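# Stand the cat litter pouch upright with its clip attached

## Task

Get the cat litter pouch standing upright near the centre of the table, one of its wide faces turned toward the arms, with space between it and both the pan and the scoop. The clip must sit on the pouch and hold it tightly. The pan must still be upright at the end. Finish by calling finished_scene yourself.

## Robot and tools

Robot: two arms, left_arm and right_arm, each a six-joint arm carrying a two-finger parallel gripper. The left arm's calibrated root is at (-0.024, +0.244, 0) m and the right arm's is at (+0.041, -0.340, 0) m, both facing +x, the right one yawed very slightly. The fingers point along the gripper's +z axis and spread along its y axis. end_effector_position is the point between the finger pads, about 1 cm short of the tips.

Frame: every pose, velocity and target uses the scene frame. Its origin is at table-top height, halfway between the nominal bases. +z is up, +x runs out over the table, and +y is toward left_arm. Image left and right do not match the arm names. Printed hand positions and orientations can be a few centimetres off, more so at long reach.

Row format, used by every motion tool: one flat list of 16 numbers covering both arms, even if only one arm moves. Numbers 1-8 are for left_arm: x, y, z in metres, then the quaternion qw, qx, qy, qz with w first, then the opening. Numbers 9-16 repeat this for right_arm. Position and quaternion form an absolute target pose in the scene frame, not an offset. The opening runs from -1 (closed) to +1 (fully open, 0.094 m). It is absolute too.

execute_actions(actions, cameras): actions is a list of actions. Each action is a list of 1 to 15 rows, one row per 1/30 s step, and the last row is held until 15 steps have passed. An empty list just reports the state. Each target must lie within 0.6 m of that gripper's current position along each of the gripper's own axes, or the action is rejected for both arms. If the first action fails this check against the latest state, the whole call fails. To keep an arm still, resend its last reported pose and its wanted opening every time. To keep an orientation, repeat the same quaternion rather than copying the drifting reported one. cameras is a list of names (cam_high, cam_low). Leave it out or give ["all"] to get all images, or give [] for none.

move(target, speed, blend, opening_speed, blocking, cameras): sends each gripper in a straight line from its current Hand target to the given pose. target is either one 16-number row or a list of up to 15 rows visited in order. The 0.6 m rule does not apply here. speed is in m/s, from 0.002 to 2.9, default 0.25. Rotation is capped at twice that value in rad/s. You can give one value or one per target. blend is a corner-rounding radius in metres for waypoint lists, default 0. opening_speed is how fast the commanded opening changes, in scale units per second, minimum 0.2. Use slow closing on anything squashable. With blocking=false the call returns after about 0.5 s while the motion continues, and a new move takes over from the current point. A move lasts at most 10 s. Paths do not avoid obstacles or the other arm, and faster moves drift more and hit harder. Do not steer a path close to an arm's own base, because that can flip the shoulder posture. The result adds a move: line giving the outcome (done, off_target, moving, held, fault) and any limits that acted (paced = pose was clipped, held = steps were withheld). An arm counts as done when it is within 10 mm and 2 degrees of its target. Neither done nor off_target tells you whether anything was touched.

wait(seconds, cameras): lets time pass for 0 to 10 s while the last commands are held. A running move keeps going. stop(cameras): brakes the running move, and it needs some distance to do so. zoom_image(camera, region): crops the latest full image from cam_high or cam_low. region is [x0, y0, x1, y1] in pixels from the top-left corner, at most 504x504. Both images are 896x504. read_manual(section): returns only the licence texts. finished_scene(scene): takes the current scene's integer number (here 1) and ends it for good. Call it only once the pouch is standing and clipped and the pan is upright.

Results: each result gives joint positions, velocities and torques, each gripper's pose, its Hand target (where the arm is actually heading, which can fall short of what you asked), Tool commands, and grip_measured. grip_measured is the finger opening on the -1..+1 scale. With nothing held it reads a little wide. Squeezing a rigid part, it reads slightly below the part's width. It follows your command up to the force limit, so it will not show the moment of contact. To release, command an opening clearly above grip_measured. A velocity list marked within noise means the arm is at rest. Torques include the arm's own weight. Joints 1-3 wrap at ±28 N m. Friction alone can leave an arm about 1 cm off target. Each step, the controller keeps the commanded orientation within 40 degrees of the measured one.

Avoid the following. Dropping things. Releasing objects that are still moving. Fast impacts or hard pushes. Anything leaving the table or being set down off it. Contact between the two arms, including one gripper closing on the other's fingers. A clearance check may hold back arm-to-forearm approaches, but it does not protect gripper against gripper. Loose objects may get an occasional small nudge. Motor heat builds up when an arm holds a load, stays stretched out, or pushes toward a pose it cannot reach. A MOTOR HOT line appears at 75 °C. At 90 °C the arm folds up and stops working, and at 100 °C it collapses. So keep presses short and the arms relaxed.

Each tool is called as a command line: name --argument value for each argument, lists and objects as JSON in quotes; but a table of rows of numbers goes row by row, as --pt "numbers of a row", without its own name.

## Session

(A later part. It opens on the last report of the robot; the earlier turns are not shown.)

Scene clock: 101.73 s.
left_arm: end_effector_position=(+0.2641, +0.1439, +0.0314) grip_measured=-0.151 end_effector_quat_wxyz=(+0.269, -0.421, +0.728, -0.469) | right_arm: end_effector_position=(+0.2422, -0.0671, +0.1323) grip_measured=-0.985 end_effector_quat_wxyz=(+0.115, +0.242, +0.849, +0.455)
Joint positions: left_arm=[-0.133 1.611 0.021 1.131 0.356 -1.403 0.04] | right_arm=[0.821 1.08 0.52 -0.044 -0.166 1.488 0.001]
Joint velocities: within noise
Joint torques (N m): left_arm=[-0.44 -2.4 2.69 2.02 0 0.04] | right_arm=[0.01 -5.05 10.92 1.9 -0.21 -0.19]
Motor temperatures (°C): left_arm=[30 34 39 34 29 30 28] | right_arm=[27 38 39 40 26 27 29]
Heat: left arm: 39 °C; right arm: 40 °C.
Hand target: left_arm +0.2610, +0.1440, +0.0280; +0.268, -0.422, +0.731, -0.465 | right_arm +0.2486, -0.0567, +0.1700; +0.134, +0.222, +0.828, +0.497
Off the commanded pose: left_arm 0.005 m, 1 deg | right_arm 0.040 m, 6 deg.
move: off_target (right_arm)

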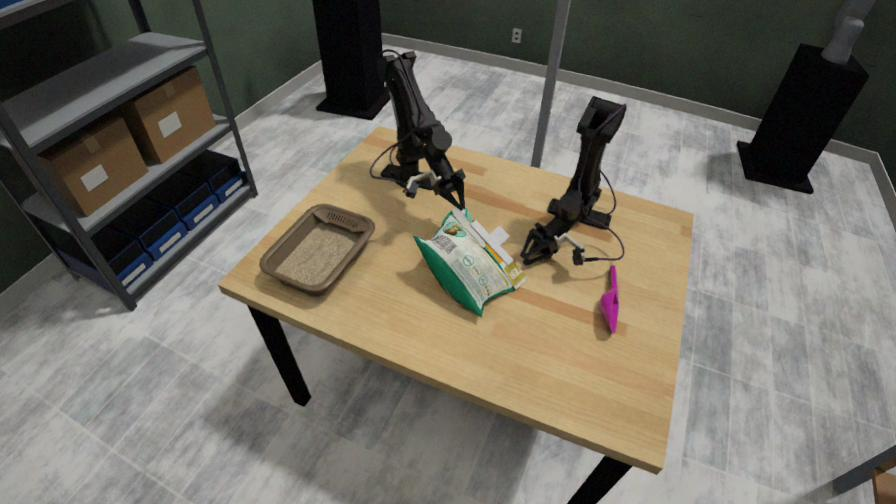

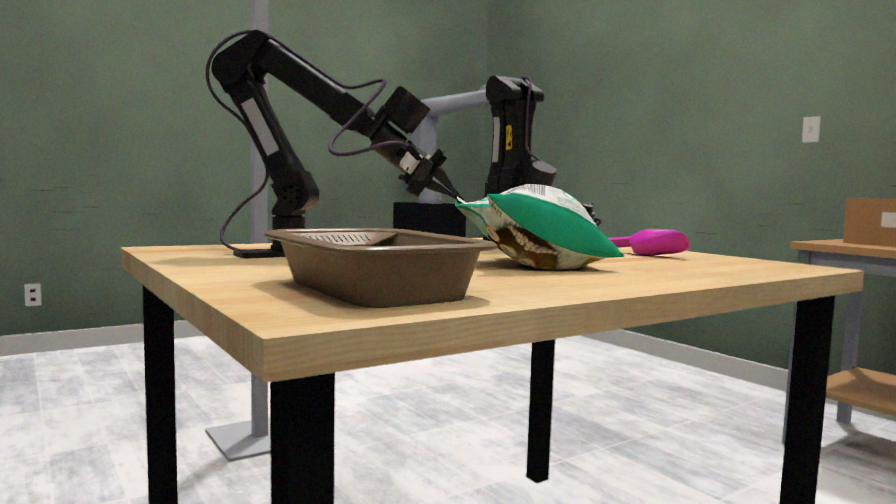

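move --pt "0.264 0.156 0.024 0.2686 -0.4217 0.7304 -0.4653 -0.15 0.250 -0.055 0.17 0.1333 0.2218 0.8279 0.4975 -1" --pt "0.304 0.133 0.023 0.2686 -0.4217 0.7304 -0.4653 -0.15 0.250 -0.055 0.17 0.1333 0.2218 0.8279 0.4975 -1" --speed 0.03

zoom_image --camera "cam_high" --region '[480, 220, 570, 300]'

Scene clock: 104.20 s.
left_arm: end_effector_position=(+0.3009, +0.1337, +0.0259) grip_measured=-0.151 end_effector_quat_wxyz=(+0.269, -0.420, +0.728, -0.470) | right_arm: end_effector_position=(+0.2422, -0.0672, +0.1322) grip_measured=-0.985 end_effector_quat_wxyz=(+0.115, +0.242, +0.849, +0.454)
Joint positions: left_arm=[-0.159 1.772 0.164 1.156 0.335 -1.416 0.04] | right_arm=[0.821 1.08 0.52 -0.045 -0.166 1.488 0.001]
Joint velocities: within noise
Joint torques (N m): left_arm=[-0.42 -3.44 4.37 1.79 -0.02 0.05] | right_arm=[-0.2 -5 10.99 1.94 -0.25 -0.18]
Motor temperatures (°C): left_arm=[30 34 39 35 29 30 28] | right_arm=[27 38 39 41 26 27 29]
Heat: left arm: 39 °C; right arm: 41 °C.
Hand target: left_arm +0.3038, +0.1330, +0.0230; +0.269, -0.422, +0.730, -0.465 | right_arm +0.2486, -0.0567, +0.1700; +0.134, +0.222, +0.828, +0.497
Off the commanded pose: left_arm 0.004 m, 1 deg | right_arm 0.040 m, 6 deg.
move: off_target (right_arm)

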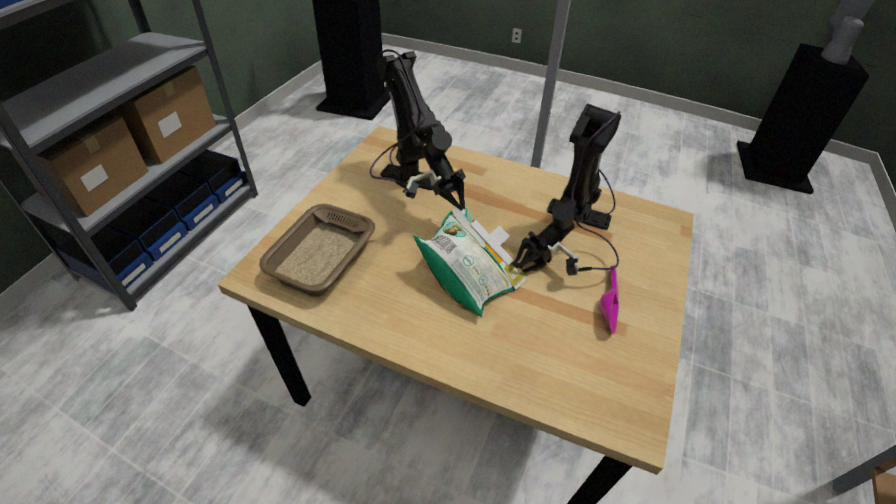

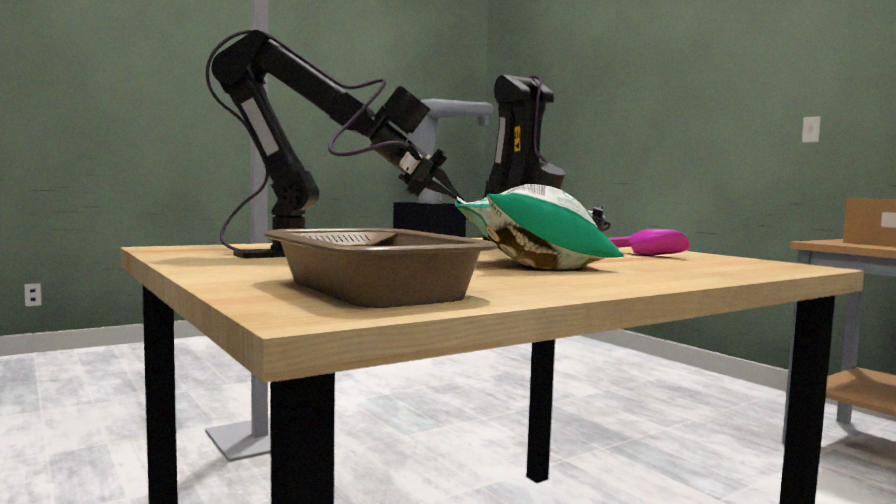

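Scaled by 5.600.

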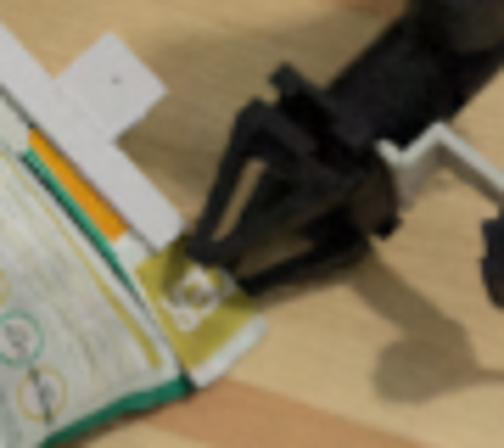

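move --pt "0.306 0.132 0.025 0.2686 -0.4217 0.7304 -0.4653 -1 0.250 -0.055 0.17 0.1333 0.2218 0.8279 0.4975 -1" --speed 0.03 --opening_speed 0.4

zoom_image --camera "cam_high" --region '[480, 220, 570, 300]'

Scene clock: 106.63 s.
left_arm: end_effector_position=(+0.3013, +0.1340, +0.0218) grip_measured=-0.988 end_effector_quat_wxyz=(+0.263, -0.427, +0.730, -0.464) | right_arm: end_effector_position=(+0.2421, -0.0673, +0.1320) grip_measured=-0.985 end_effector_quat_wxyz=(+0.114, +0.243, +0.850, +0.454)
Joint positions: left_arm=[-0.162 1.772 0.173 1.126 0.327 -1.422 0.001] | right_arm=[0.821 1.08 0.52 -0.046 -0.166 1.488 0.001]
Joint velocities: within noise
Joint torques (N m): left_arm=[-0.72 -4.53 4.62 1.92 0.04 0.09] | right_arm=[0.01 -4.98 10.89 1.9 -0.2 -0.2]
Motor temperatures (°C): left_arm=[30 34 39 35 29 30 28] | right_arm=[27 38 39 41 26 27 29]
Heat: left arm: 39 °C; right arm: 41 °C.
Hand target: left_arm +0.3058, +0.1321, +0.0250; +0.269, -0.422, +0.730, -0.465 | right_arm +0.2485, -0.0568, +0.1700; +0.134, +0.222, +0.828, +0.497
Off the commanded pose: left_arm 0.006 m, 1 deg | right_arm 0.041 m, 6 deg.
move: off_target (right_arm)

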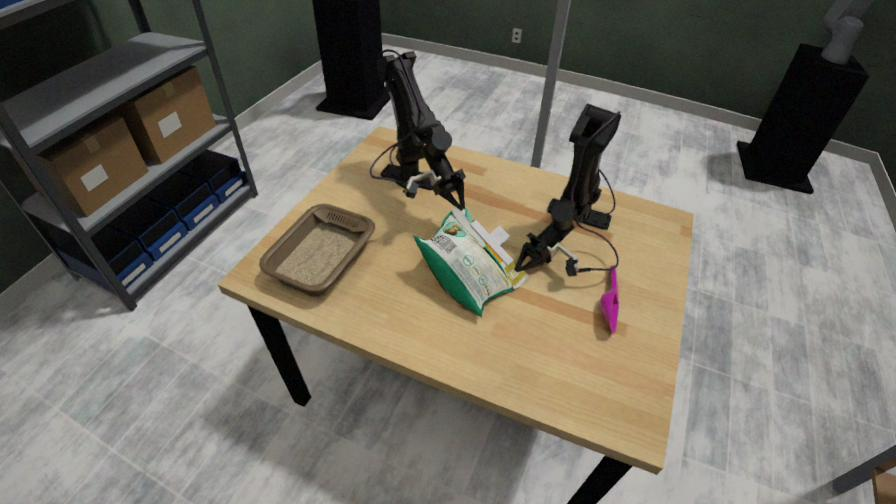

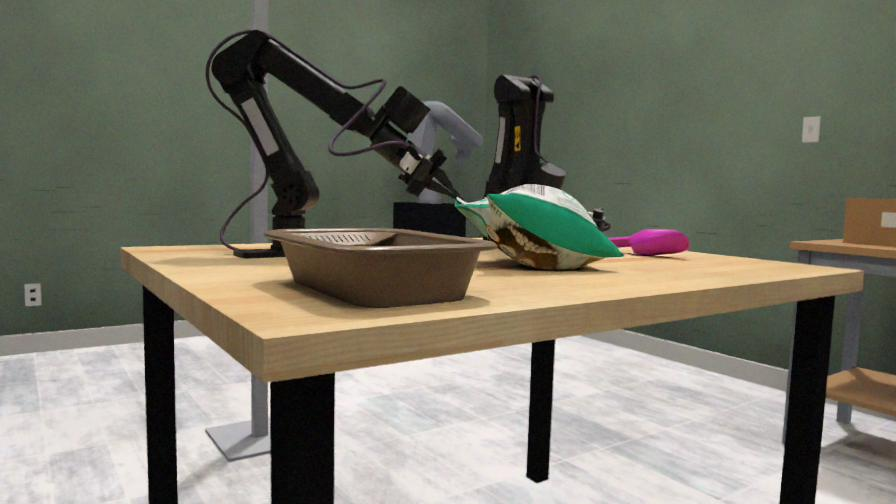

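Scaled by 5.600.

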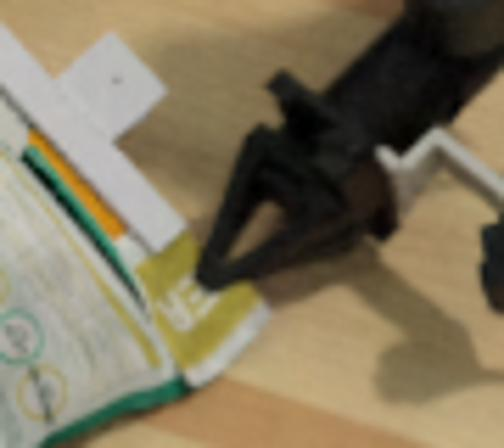

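move --pt "0.308 0.148 0.085 0.2686 -0.4217 0.7304 -0.4653 -1 0.250 -0.057 0.165 0.1333 0.2218 0.8279 0.4975 -1" --speed 0.05

zoom_image --camera "cam_high" --region '[400, 180, 580, 320]'

zoom_image --camera "cam_low" --region '[420, 150, 660, 290]'

Scene clock: 109.23 s.
left_arm: end_effector_position=(+0.2968, +0.1496, +0.0610) grip_measured=-0.989 end_effector_quat_wxyz=(+0.245, -0.444, +0.739, -0.444) | right_arm: end_effector_position=(+0.2383, -0.0648, +0.1359) grip_measured=-0.985 end_effector_quat_wxyz=(+0.106, +0.235, +0.848, +0.462)
Joint positions: left_arm=[-0.093 1.355 0.248 0.558 0.374 -1.388 0.001] | right_arm=[0.821 1.07 0.52 -0.044 -0.192 1.488 0.001]
Joint velocities: within noise
Joint torques (N m): left_arm=[0.66 -5.67 8.27 2.01 0.32 0.13] | right_arm=[-0.42 -4.07 9.44 2.05 -0.01 -0.22]
Motor temperatures (°C): left_arm=[30 35 39 35 29 30 28] | right_arm=[27 38 39 42 26 27 29]
Heat: left arm: 39 °C; right arm: 42 °C.
Hand target: left_arm +0.3075, +0.1480, +0.0848; +0.269, -0.422, +0.731, -0.465 | right_arm +0.2487, -0.0584, +0.1653; +0.133, +0.222, +0.828, +0.497
Off the commanded pose: left_arm 0.026 m, 5 deg | right_arm 0.032 m, 6 deg.
move: off_target (left_arm, right_arm)

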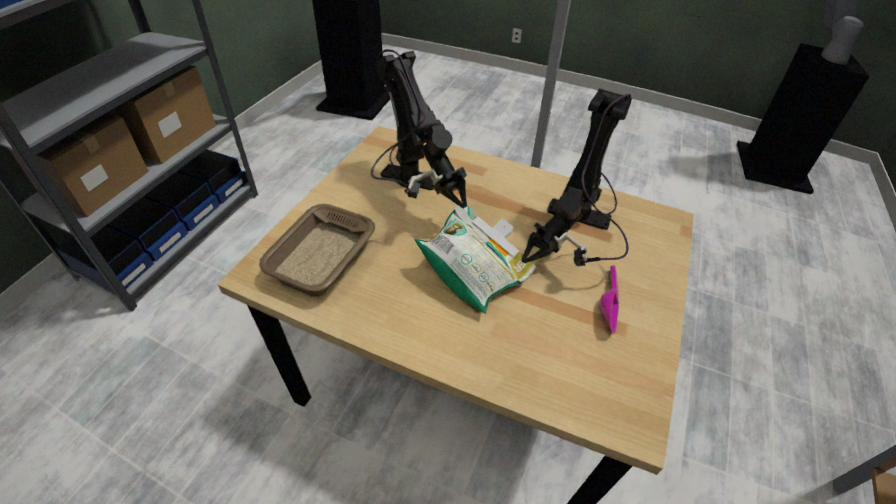

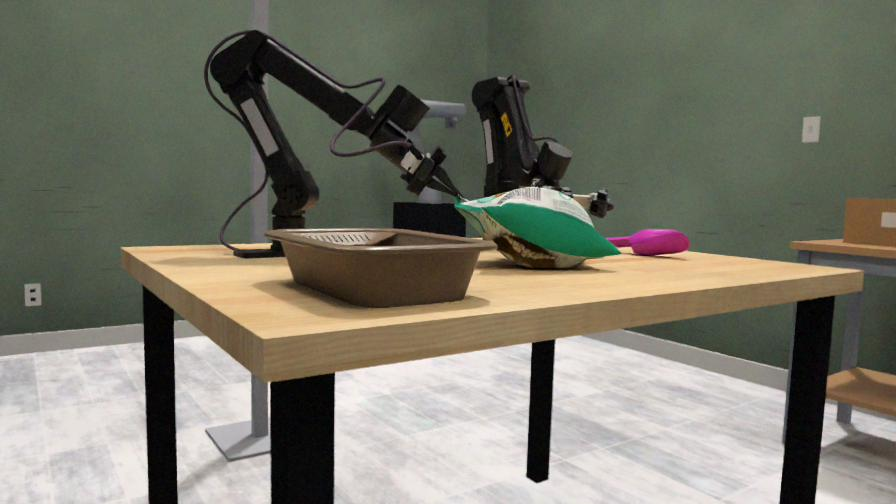

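Scaled by 2.800.

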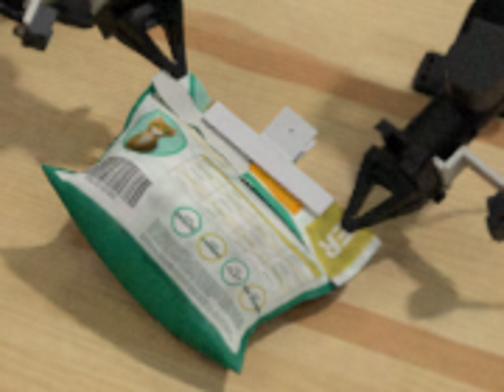

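Scaled by 2.100.

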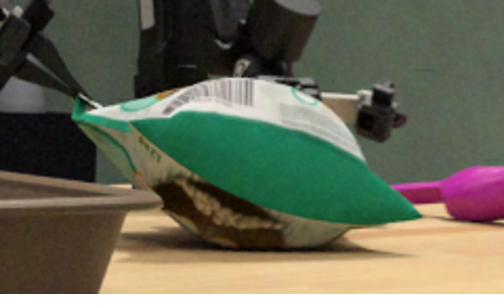

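move --pt "0.330 0.155 0.145 0.2056 -0.468 0.770 -0.360 -1 0.270 -0.060 0.18 0.215 0.053 0.850 0.478 -1" --pt "0.350 0.155 0.185 0.1616 -0.5125 0.8043 -0.2536 -1 0.285 -0.064 0.19 0.2964 -0.1154 0.8209 0.4742 -1" --speed 0.06 --blend 0.02

zoom_image --camera "cam_high" --region '[400, 180, 580, 320]'

zoom_image --camera "cam_low" --region '[420, 130, 660, 290]'

Scene clock: 116.43 s.
left_arm: end_effector_position=(+0.3389, +0.1550, +0.1640) grip_measured=-0.989 end_effector_quat_wxyz=(+0.138, -0.517, +0.810, -0.239) | right_arm: end_effector_position=(+0.2769, -0.0715, +0.1656) grip_measured=-0.985 end_effector_quat_wxyz=(+0.269, -0.093, +0.842, +0.458)
Joint positions: left_arm=[-0.165 1.474 1.211 -0.77 0.166 -1.346 0.001] | right_arm=[0.591 1.138 0.573 0.052 -0.477 0.677 0.001]
Joint velocities: within noise
Joint torques (N m): left_arm=[0.12 -6.04 11.25 1.38 -0.06 0.01] | right_arm=[-0.8 -3.17 10.19 1.94 -0.43 -0.34]
Motor temperatures (°C): left_arm=[30 35 41 36 29 30 28] | right_arm=[27 37 41 43 26 27 29]
Heat: left arm: 41 °C; right arm: 43 °C.
Hand target: left_arm +0.3491, +0.1551, +0.1849; +0.161, -0.513, +0.804, -0.254 | right_arm +0.2839, -0.0652, +0.1900; +0.297, -0.115, +0.821, +0.473
Off the commanded pose: left_arm 0.024 m, 3 deg | right_arm 0.027 m, 5 deg.
move: off_target (left_arm, right_arm)

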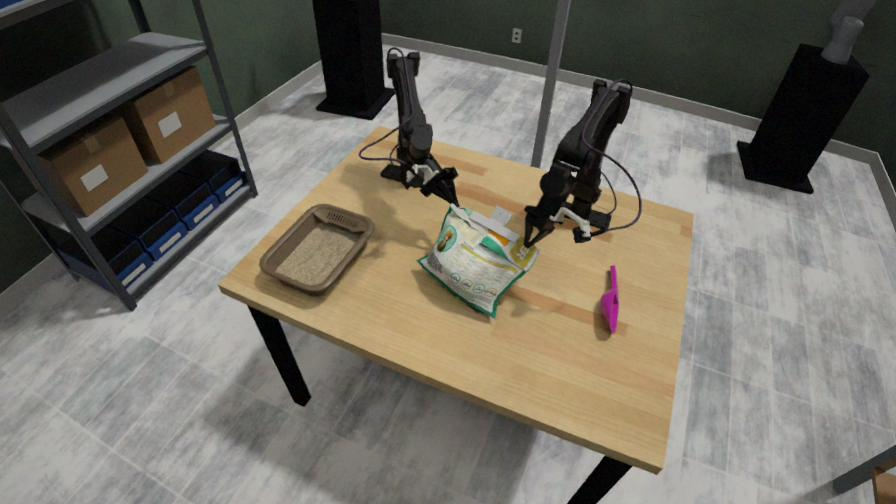

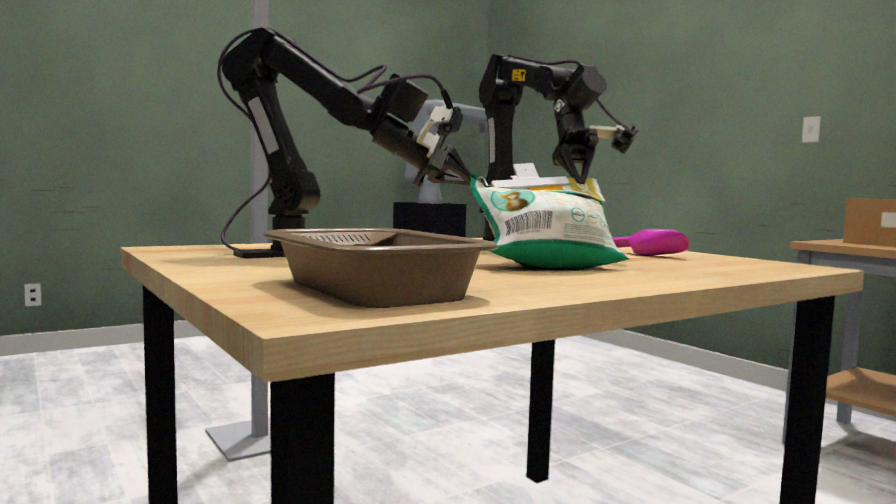

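Scaled by 2.800.

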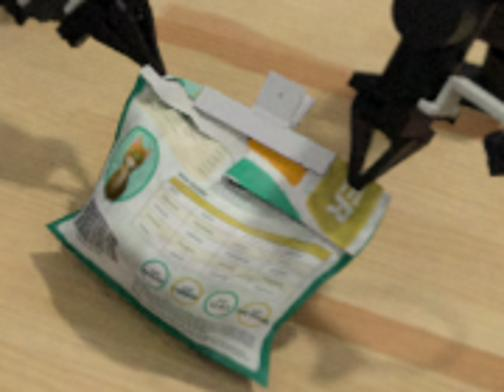

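Scaled by 2.100.

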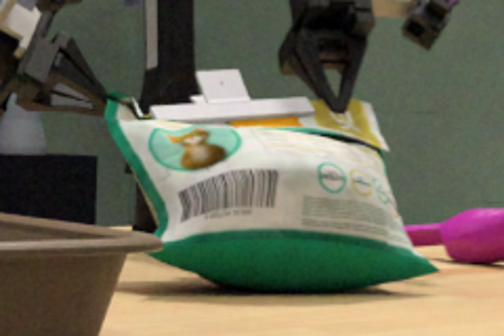

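move --pt "0.380 0.143 0.240 0.0512 -0.5855 0.8059 -0.0704 -1 0.316 -0.077 0.240 0.4161 -0.3909 0.7199 0.3949 -1" --speed 0.06

zoom_image --camera "cam_high" --region '[400, 160, 580, 320]'

zoom_image --camera "cam_low" --region '[420, 110, 680, 290]'

Scene clock: 122.93 s.
left_arm: end_effector_position=(+0.3660, +0.1367, +0.2205) grip_measured=-0.989 end_effector_quat_wxyz=(+0.035, -0.580, +0.810, -0.082) | right_arm: end_effector_position=(+0.3051, -0.0823, +0.2051) grip_measured=-0.986 end_effector_quat_wxyz=(+0.367, -0.363, +0.760, +0.395)
Joint positions: left_arm=[-0.248 2.021 2.227 -1.606 0.053 -1.495 0.001] | right_arm=[0.417 1.238 0.803 -0.164 -0.732 -0.052 0.001]
Joint velocities: within noise
Joint torques (N m): left_arm=[0.54 -9.78 10.65 0.93 -0.44 -0.07] | right_arm=[-1.03 -4.59 11.47 1.95 -0.59 -0.49]
Motor temperatures (°C): left_arm=[30 36 42 35 29 30 29] | right_arm=[27 37 42 43 26 27 29]
Heat: left arm: 42 °C; right arm: 43 °C.
Hand target: left_arm +0.3789, +0.1430, +0.2396; +0.076, -0.584, +0.802, -0.102 | right_arm +0.3139, -0.0785, +0.2396; +0.417, -0.390, +0.721, +0.393
Off the commanded pose: left_arm 0.025 m, 2 deg | right_arm 0.037 m, 8 deg.
joint read past its limit (left arm) — joint 4 (wrist pitch), lower limit.
joint sent to its limit (left arm) — joint 4 (wrist pitch), lower limit. The joint targets are off in orientation, not in position.
move: off_target (left_arm, right_arm)

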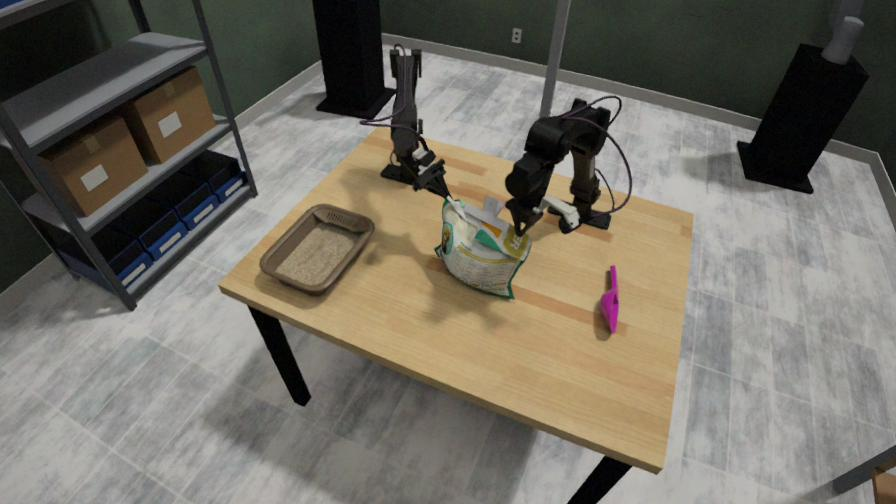

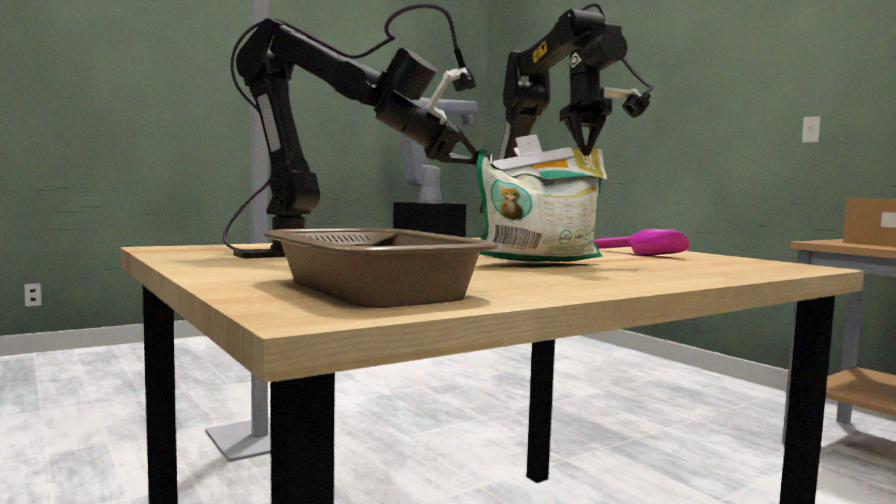

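Scaled by 2.800.

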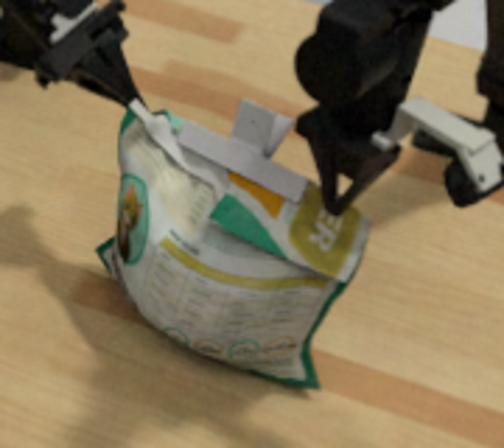

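Scaled by 1.938.

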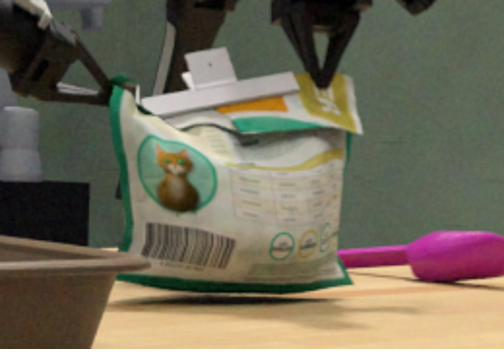

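move --pt "0.360 0.143 0.262 0.09 -0.62 0.775 -0.09 -1 0.312 -0.085 0.265 0.4394 -0.5266 0.6275 0.3687 -1" --pt "0.283 0.124 0.260 0.1349 -0.6941 0.6941 -0.1349 -1 0.279 -0.113 0.268 0.4394 -0.5266 0.6275 0.3687 -1" --speed 0.06 --blend 0.01

zoom_image --camera "cam_high" --region '[400, 140, 580, 310]'

zoom_image --camera "cam_low" --region '[420, 90, 680, 290]'

Scene clock: 128.87 s.
left_arm: end_effector_position=(+0.2789, +0.1146, +0.2410) grip_measured=-0.989 end_effector_quat_wxyz=(-0.097, +0.693, -0.706, +0.109) | right_arm: end_effector_position=(+0.2781, -0.1159, +0.2369) grip_measured=-0.986 end_effector_quat_wxyz=(+0.379, -0.501, +0.683, +0.372)
Joint positions: left_arm=[-0.468 1.609 1.763 -1.455 -0.112 -2.005 0.001] | right_arm=[0.272 1.189 0.959 -0.6 -0.941 -0.58 0.001]
Joint velocities: within noise
Joint torques (N m): left_arm=[0.05 -9.87 6.5 1.17 -0.75 -0.1] | right_arm=[-1.29 -7.02 7.5 1.94 -1.08 -0.49]
Motor temperatures (°C): left_arm=[30 39 41 35 29 30 29] | right_arm=[27 38 43 43 27 27 29]
Heat: left arm: 41 °C; right arm: 43 °C.
Hand target: left_arm +0.2823, +0.1241, +0.2600; -0.134, +0.695, -0.694, +0.134 | right_arm +0.2771, -0.1138, +0.2674; +0.437, -0.529, +0.629, +0.366
Off the commanded pose: left_arm 0.022 m, 6 deg | right_arm 0.031 m, 10 deg.
move: off_target (left_arm, right_arm)

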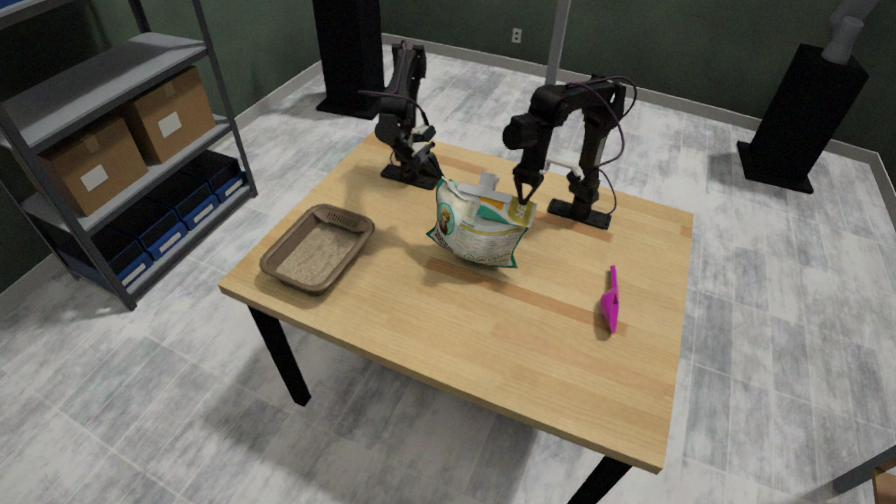

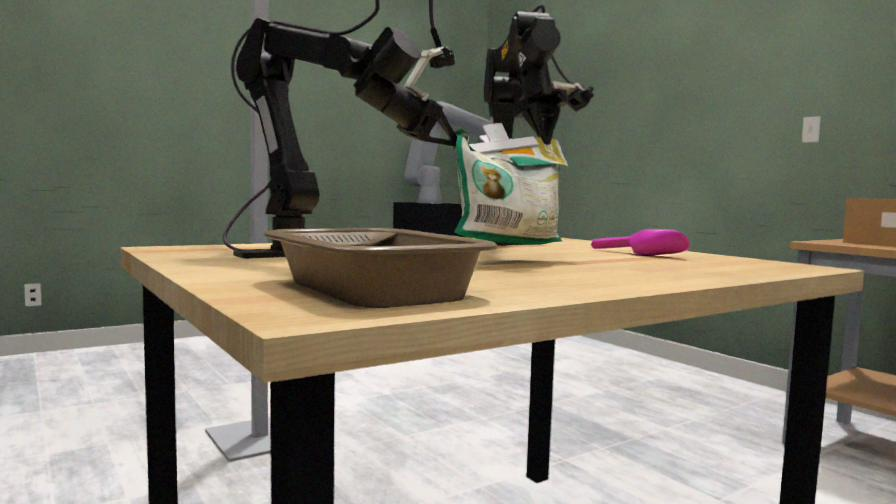

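Scaled by 2.800.

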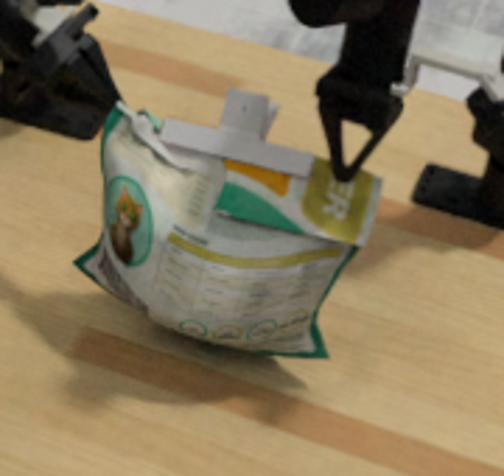

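Scaled by 1.938.

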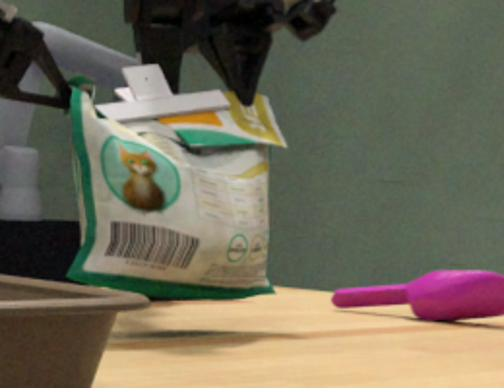

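move --pt "0.283 0.124 0.220 0.1349 -0.6941 0.6941 -0.1349 -1 0.279 -0.113 0.228 0.4394 -0.5266 0.6275 0.3687 -1" --speed 0.04

zoom_image --camera "cam_high" --region '[400, 140, 580, 310]'

zoom_image --camera "cam_low" --region '[420, 90, 680, 290]'

Scene clock: 130.80 s.
left_arm: end_effector_position=(+0.2776, +0.1134, +0.2038) grip_measured=-0.989 end_effector_quat_wxyz=(-0.098, +0.692, -0.706, +0.115) | right_arm: end_effector_position=(+0.2754, -0.1166, +0.2024) grip_measured=-0.986 end_effector_quat_wxyz=(+0.382, -0.505, +0.678, +0.372)
Joint positions: left_arm=[-0.473 1.548 1.544 -1.284 -0.113 -2.007 0.001] | right_arm=[0.27 1.187 0.818 -0.46 -0.947 -0.593 0.001]
Joint velocities: within noise
Joint torques (N m): left_arm=[0.39 -9.24 6.6 1.1 -0.78 -0.05] | right_arm=[-1.13 -6.28 6.61 2.01 -0.99 -0.36]
Motor temperatures (°C): left_arm=[30 39 41 34 29 30 29] | right_arm=[27 38 42 43 27 27 29]
Heat: left arm: 41 °C; right arm: 43 °C.
Hand target: left_arm +0.2825, +0.1238, +0.2201; -0.134, +0.695, -0.694, +0.135 | right_arm +0.2773, -0.1139, +0.2276; +0.436, -0.529, +0.629, +0.367
Off the commanded pose: left_arm 0.020 m, 5 deg | right_arm 0.026 m, 9 deg.
move: off_target (left_arm, right_arm)

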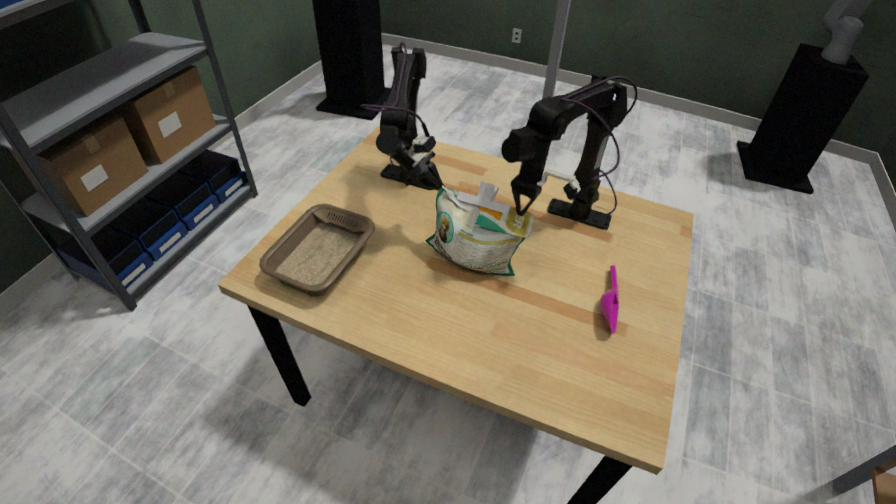

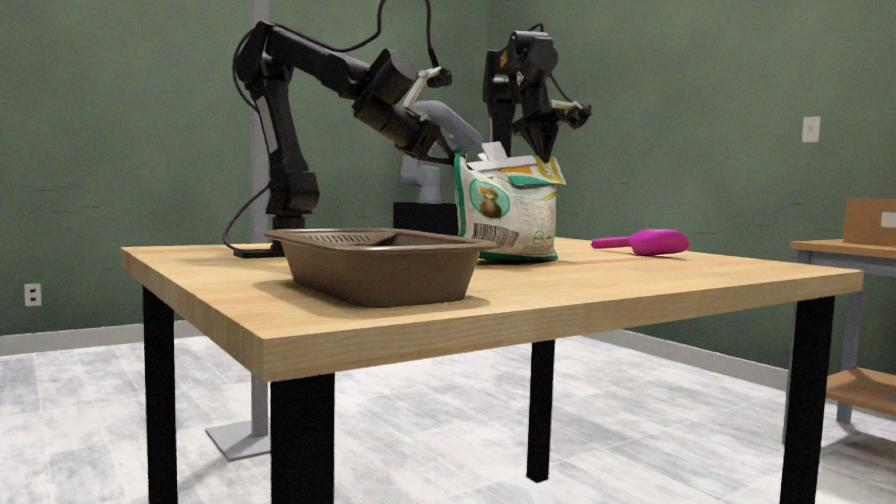

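Scaled by 2.800.

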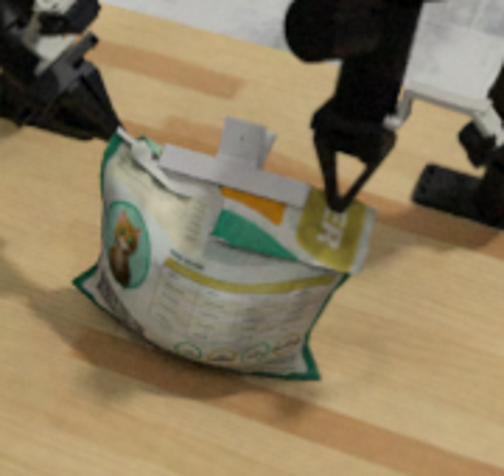

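Scaled by 1.938.

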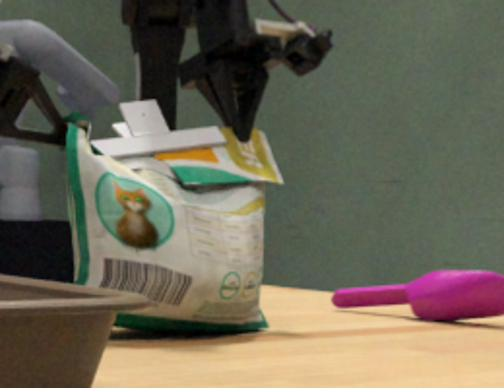

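move --pt "0.283 0.124 0.195 0.1349 -0.6941 0.6941 -0.1349 -1 0.279 -0.113 0.200 0.4394 -0.5266 0.6275 0.3687 -1" --speed 0.03

zoom_image --camera "cam_high" --region '[400, 140, 580, 310]'

zoom_image --camera "cam_low" --region '[420, 90, 680, 290]'

Scene clock: 132.40 s.
left_arm: end_effector_position=(+0.2810, +0.1150, +0.1909) grip_measured=-0.989 end_effector_quat_wxyz=(-0.113, +0.691, -0.702, +0.133) | right_arm: end_effector_position=(+0.2763, -0.1144, +0.1891) grip_measured=-0.986 end_effector_quat_wxyz=(+0.408, -0.514, +0.656, +0.372)
Joint positions: left_arm=[-0.473 1.505 1.435 -1.175 -0.13 -2.007 0.001] | right_arm=[0.267 1.187 0.723 -0.301 -0.972 -0.595 0.001]
Joint velocities: within noise
Joint torques (N m): left_arm=[0.4 -6.98 5.56 1.14 -0.56 -0.02] | right_arm=[-0.75 -4.27 6.01 1.85 -0.79 -0.25]
Motor temperatures (°C): left_arm=[30 39 41 34 29 30 29] | right_arm=[27 38 42 43 27 27 29]
Heat: left arm: 41 °C; right arm: 43 °C.
Hand target: left_arm +0.2828, +0.1238, +0.1950; -0.134, +0.694, -0.694, +0.134 | right_arm +0.2785, -0.1132, +0.2000; +0.438, -0.528, +0.628, +0.368
Off the commanded pose: left_arm 0.010 m, 3 deg | right_arm 0.011 m, 5 deg.
move: off_target (left_arm, right_arm)

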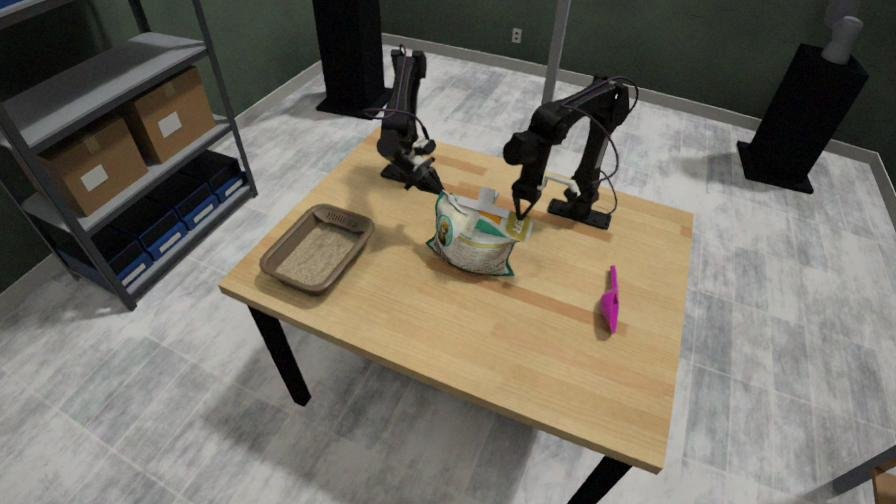

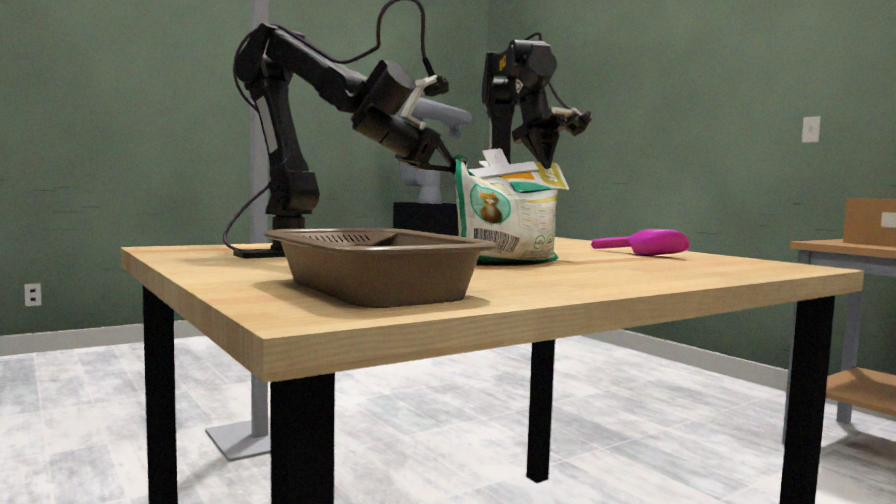

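Scaled by 2.800.

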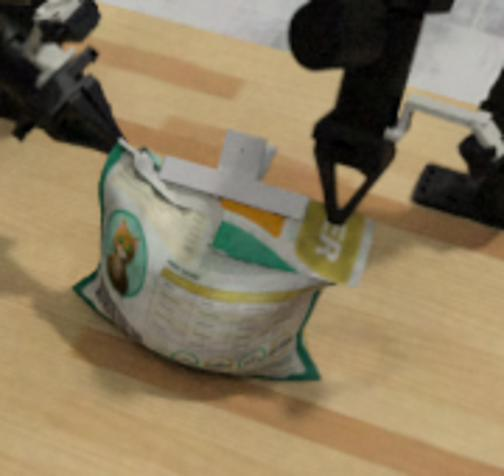

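Scaled by 1.938.

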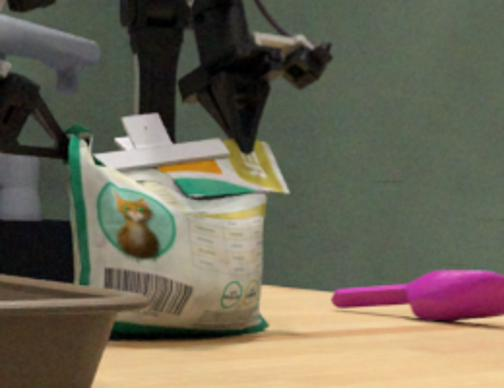

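move --pt "0.285 0.122 0.182 0.1349 -0.6941 0.6941 -0.1349 -1 0.281 -0.113 0.185 0.4394 -0.5266 0.6275 0.3687 -1" --speed 0.03

zoom_image --camera "cam_low" --region '[420, 90, 680, 290]'

Scene clock: 133.53 s.
left_arm: end_effector_position=(+0.2867, +0.1145, +0.1825) grip_measured=-0.989 end_effector_quat_wxyz=(-0.122, +0.690, -0.699, +0.141) | right_arm: end_effector_position=(+0.2772, -0.1136, +0.1800) grip_measured=-0.986 end_effector_quat_wxyz=(+0.415, -0.517, +0.649, +0.373)
Joint positions: left_arm=[-0.473 1.5 1.388 -1.11 -0.141 -2.007 0.001] | right_arm=[0.265 1.2 0.679 -0.224 -0.983 -0.595 0.001]
Joint velocities: within noise
Joint torques (N m): left_arm=[0.2 -6.3 5.52 1.05 -0.4 -0.02] | right_arm=[-0.85 -3.37 5.7 1.87 -0.65 -0.31]
Motor temperatures (°C): left_arm=[30 38 40 34 29 30 29] | right_arm=[27 38 41 43 27 27 29]
Heat: left arm: 40 °C; right arm: 43 °C.
Hand target: left_arm +0.2850, +0.1219, +0.1819; -0.135, +0.694, -0.694, +0.135 | right_arm +0.2807, -0.1132, +0.1851; +0.438, -0.527, +0.628, +0.368
Off the commanded pose: left_arm 0.008 m, 2 deg | right_arm 0.006 m, 4 deg.
move: off_target (right_arm)

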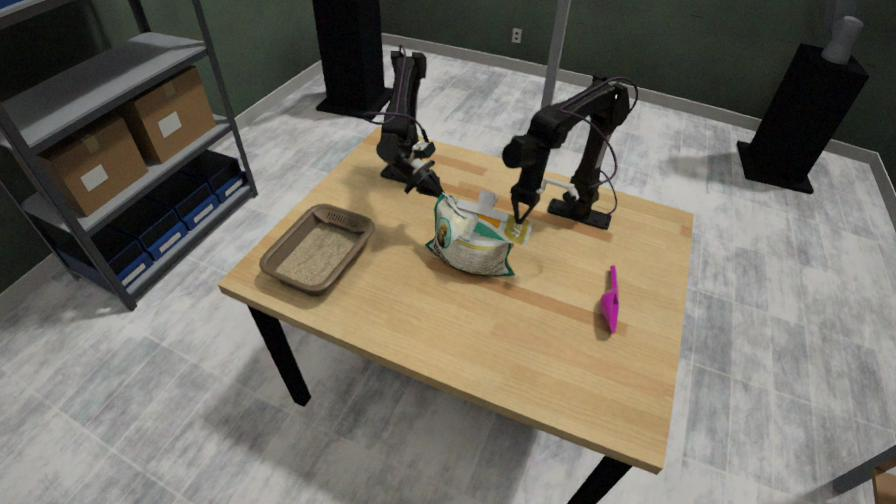

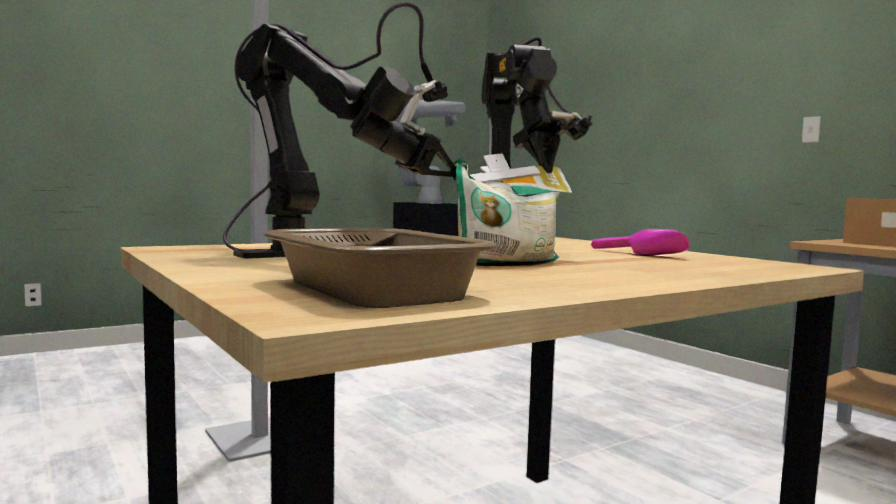

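Scaled by 1.938.

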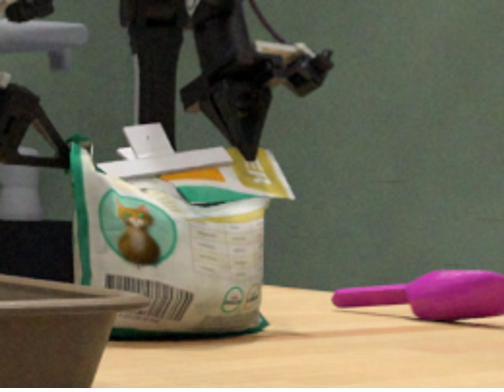

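move --pt "0.285 0.122 0.180 0.1349 -0.6941 0.6941 -0.1349 -0.4 0.281 -0.113 0.182 0.4394 -0.5266 0.6275 0.3687 -0.4" --speed 0.03 --opening_speed 0.4

zoom_image --camera "cam_low" --region '[420, 90, 680, 290]'

zoom_image --camera "cam_high" --region '[400, 140, 580, 310]'

Scene clock: 135.37 s.
left_arm: end_effector_position=(+0.2874, +0.1165, +0.1797) grip_measured=-0.402 end_effector_quat_wxyz=(-0.127, +0.692, -0.697, +0.138) | right_arm: end_effector_position=(+0.2852, -0.1123, +0.1906) grip_measured=-0.402 end_effector_quat_wxyz=(+0.446, -0.527, +0.626, +0.362)
Joint positions: left_arm=[-0.473 1.5 1.377 -1.101 -0.154 -2.01 0.028] | right_arm=[0.259 1.2 0.679 -0.148 -0.993 -0.603 0.028]
Joint velocities: within noise
Joint torques (N m): left_arm=[0.05 -6.52 5.6 1.04 -0.31 -0.02] | right_arm=[-0.25 -2.89 5.04 1.42 -0.54 -0.08]
Motor temperatures (°C): left_arm=[30 38 40 34 29 30 29] | right_arm=[27 38 41 43 27 27 29]
Heat: left arm: 40 °C; right arm: 43 °C.
Hand target: left_arm +0.2850, +0.1219, +0.1799; -0.135, +0.694, -0.694, +0.135 | right_arm +0.2809, -0.1129, +0.1822; +0.439, -0.527, +0.627, +0.369
Off the commanded pose: left_arm 0.006 m, 1 deg | right_arm 0.010 m, 1 deg.
move: done

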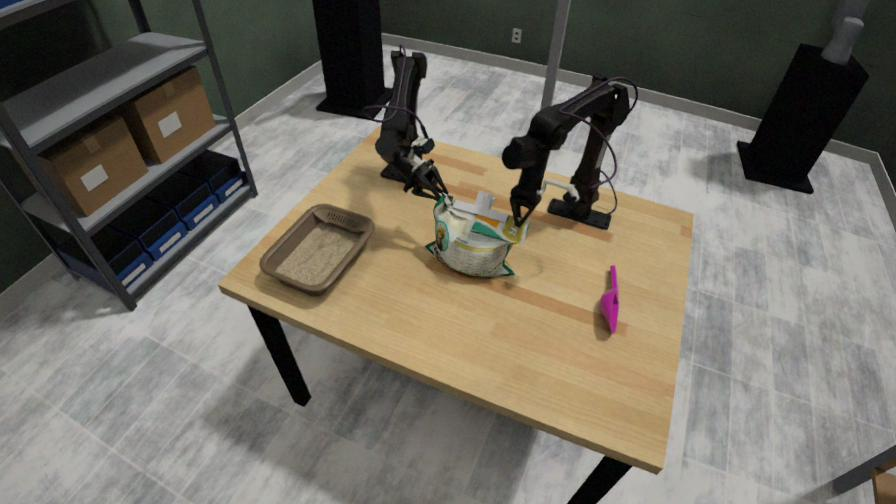

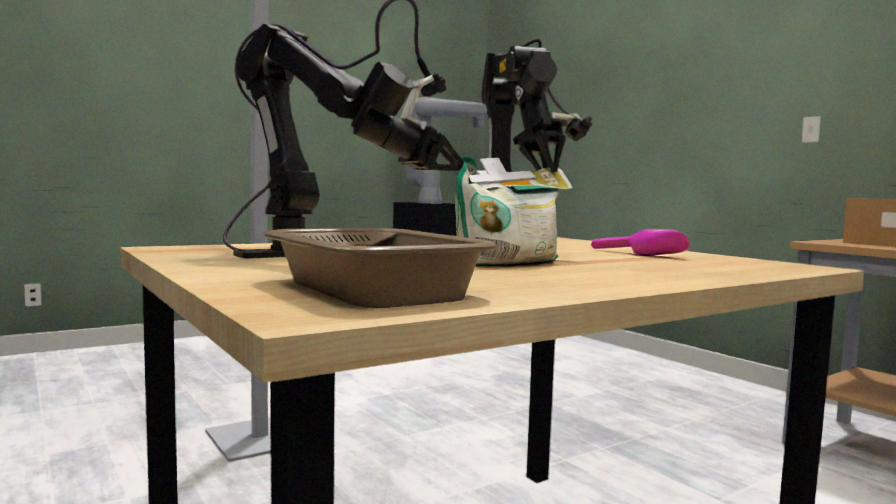

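Scaled by 1.938.

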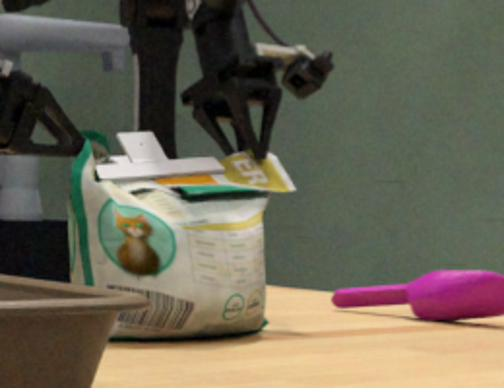

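Scaled by 2.800.

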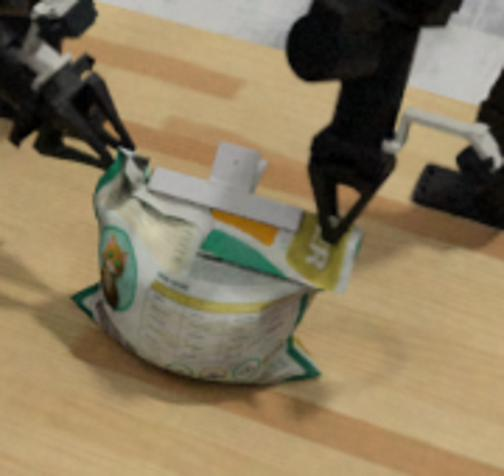

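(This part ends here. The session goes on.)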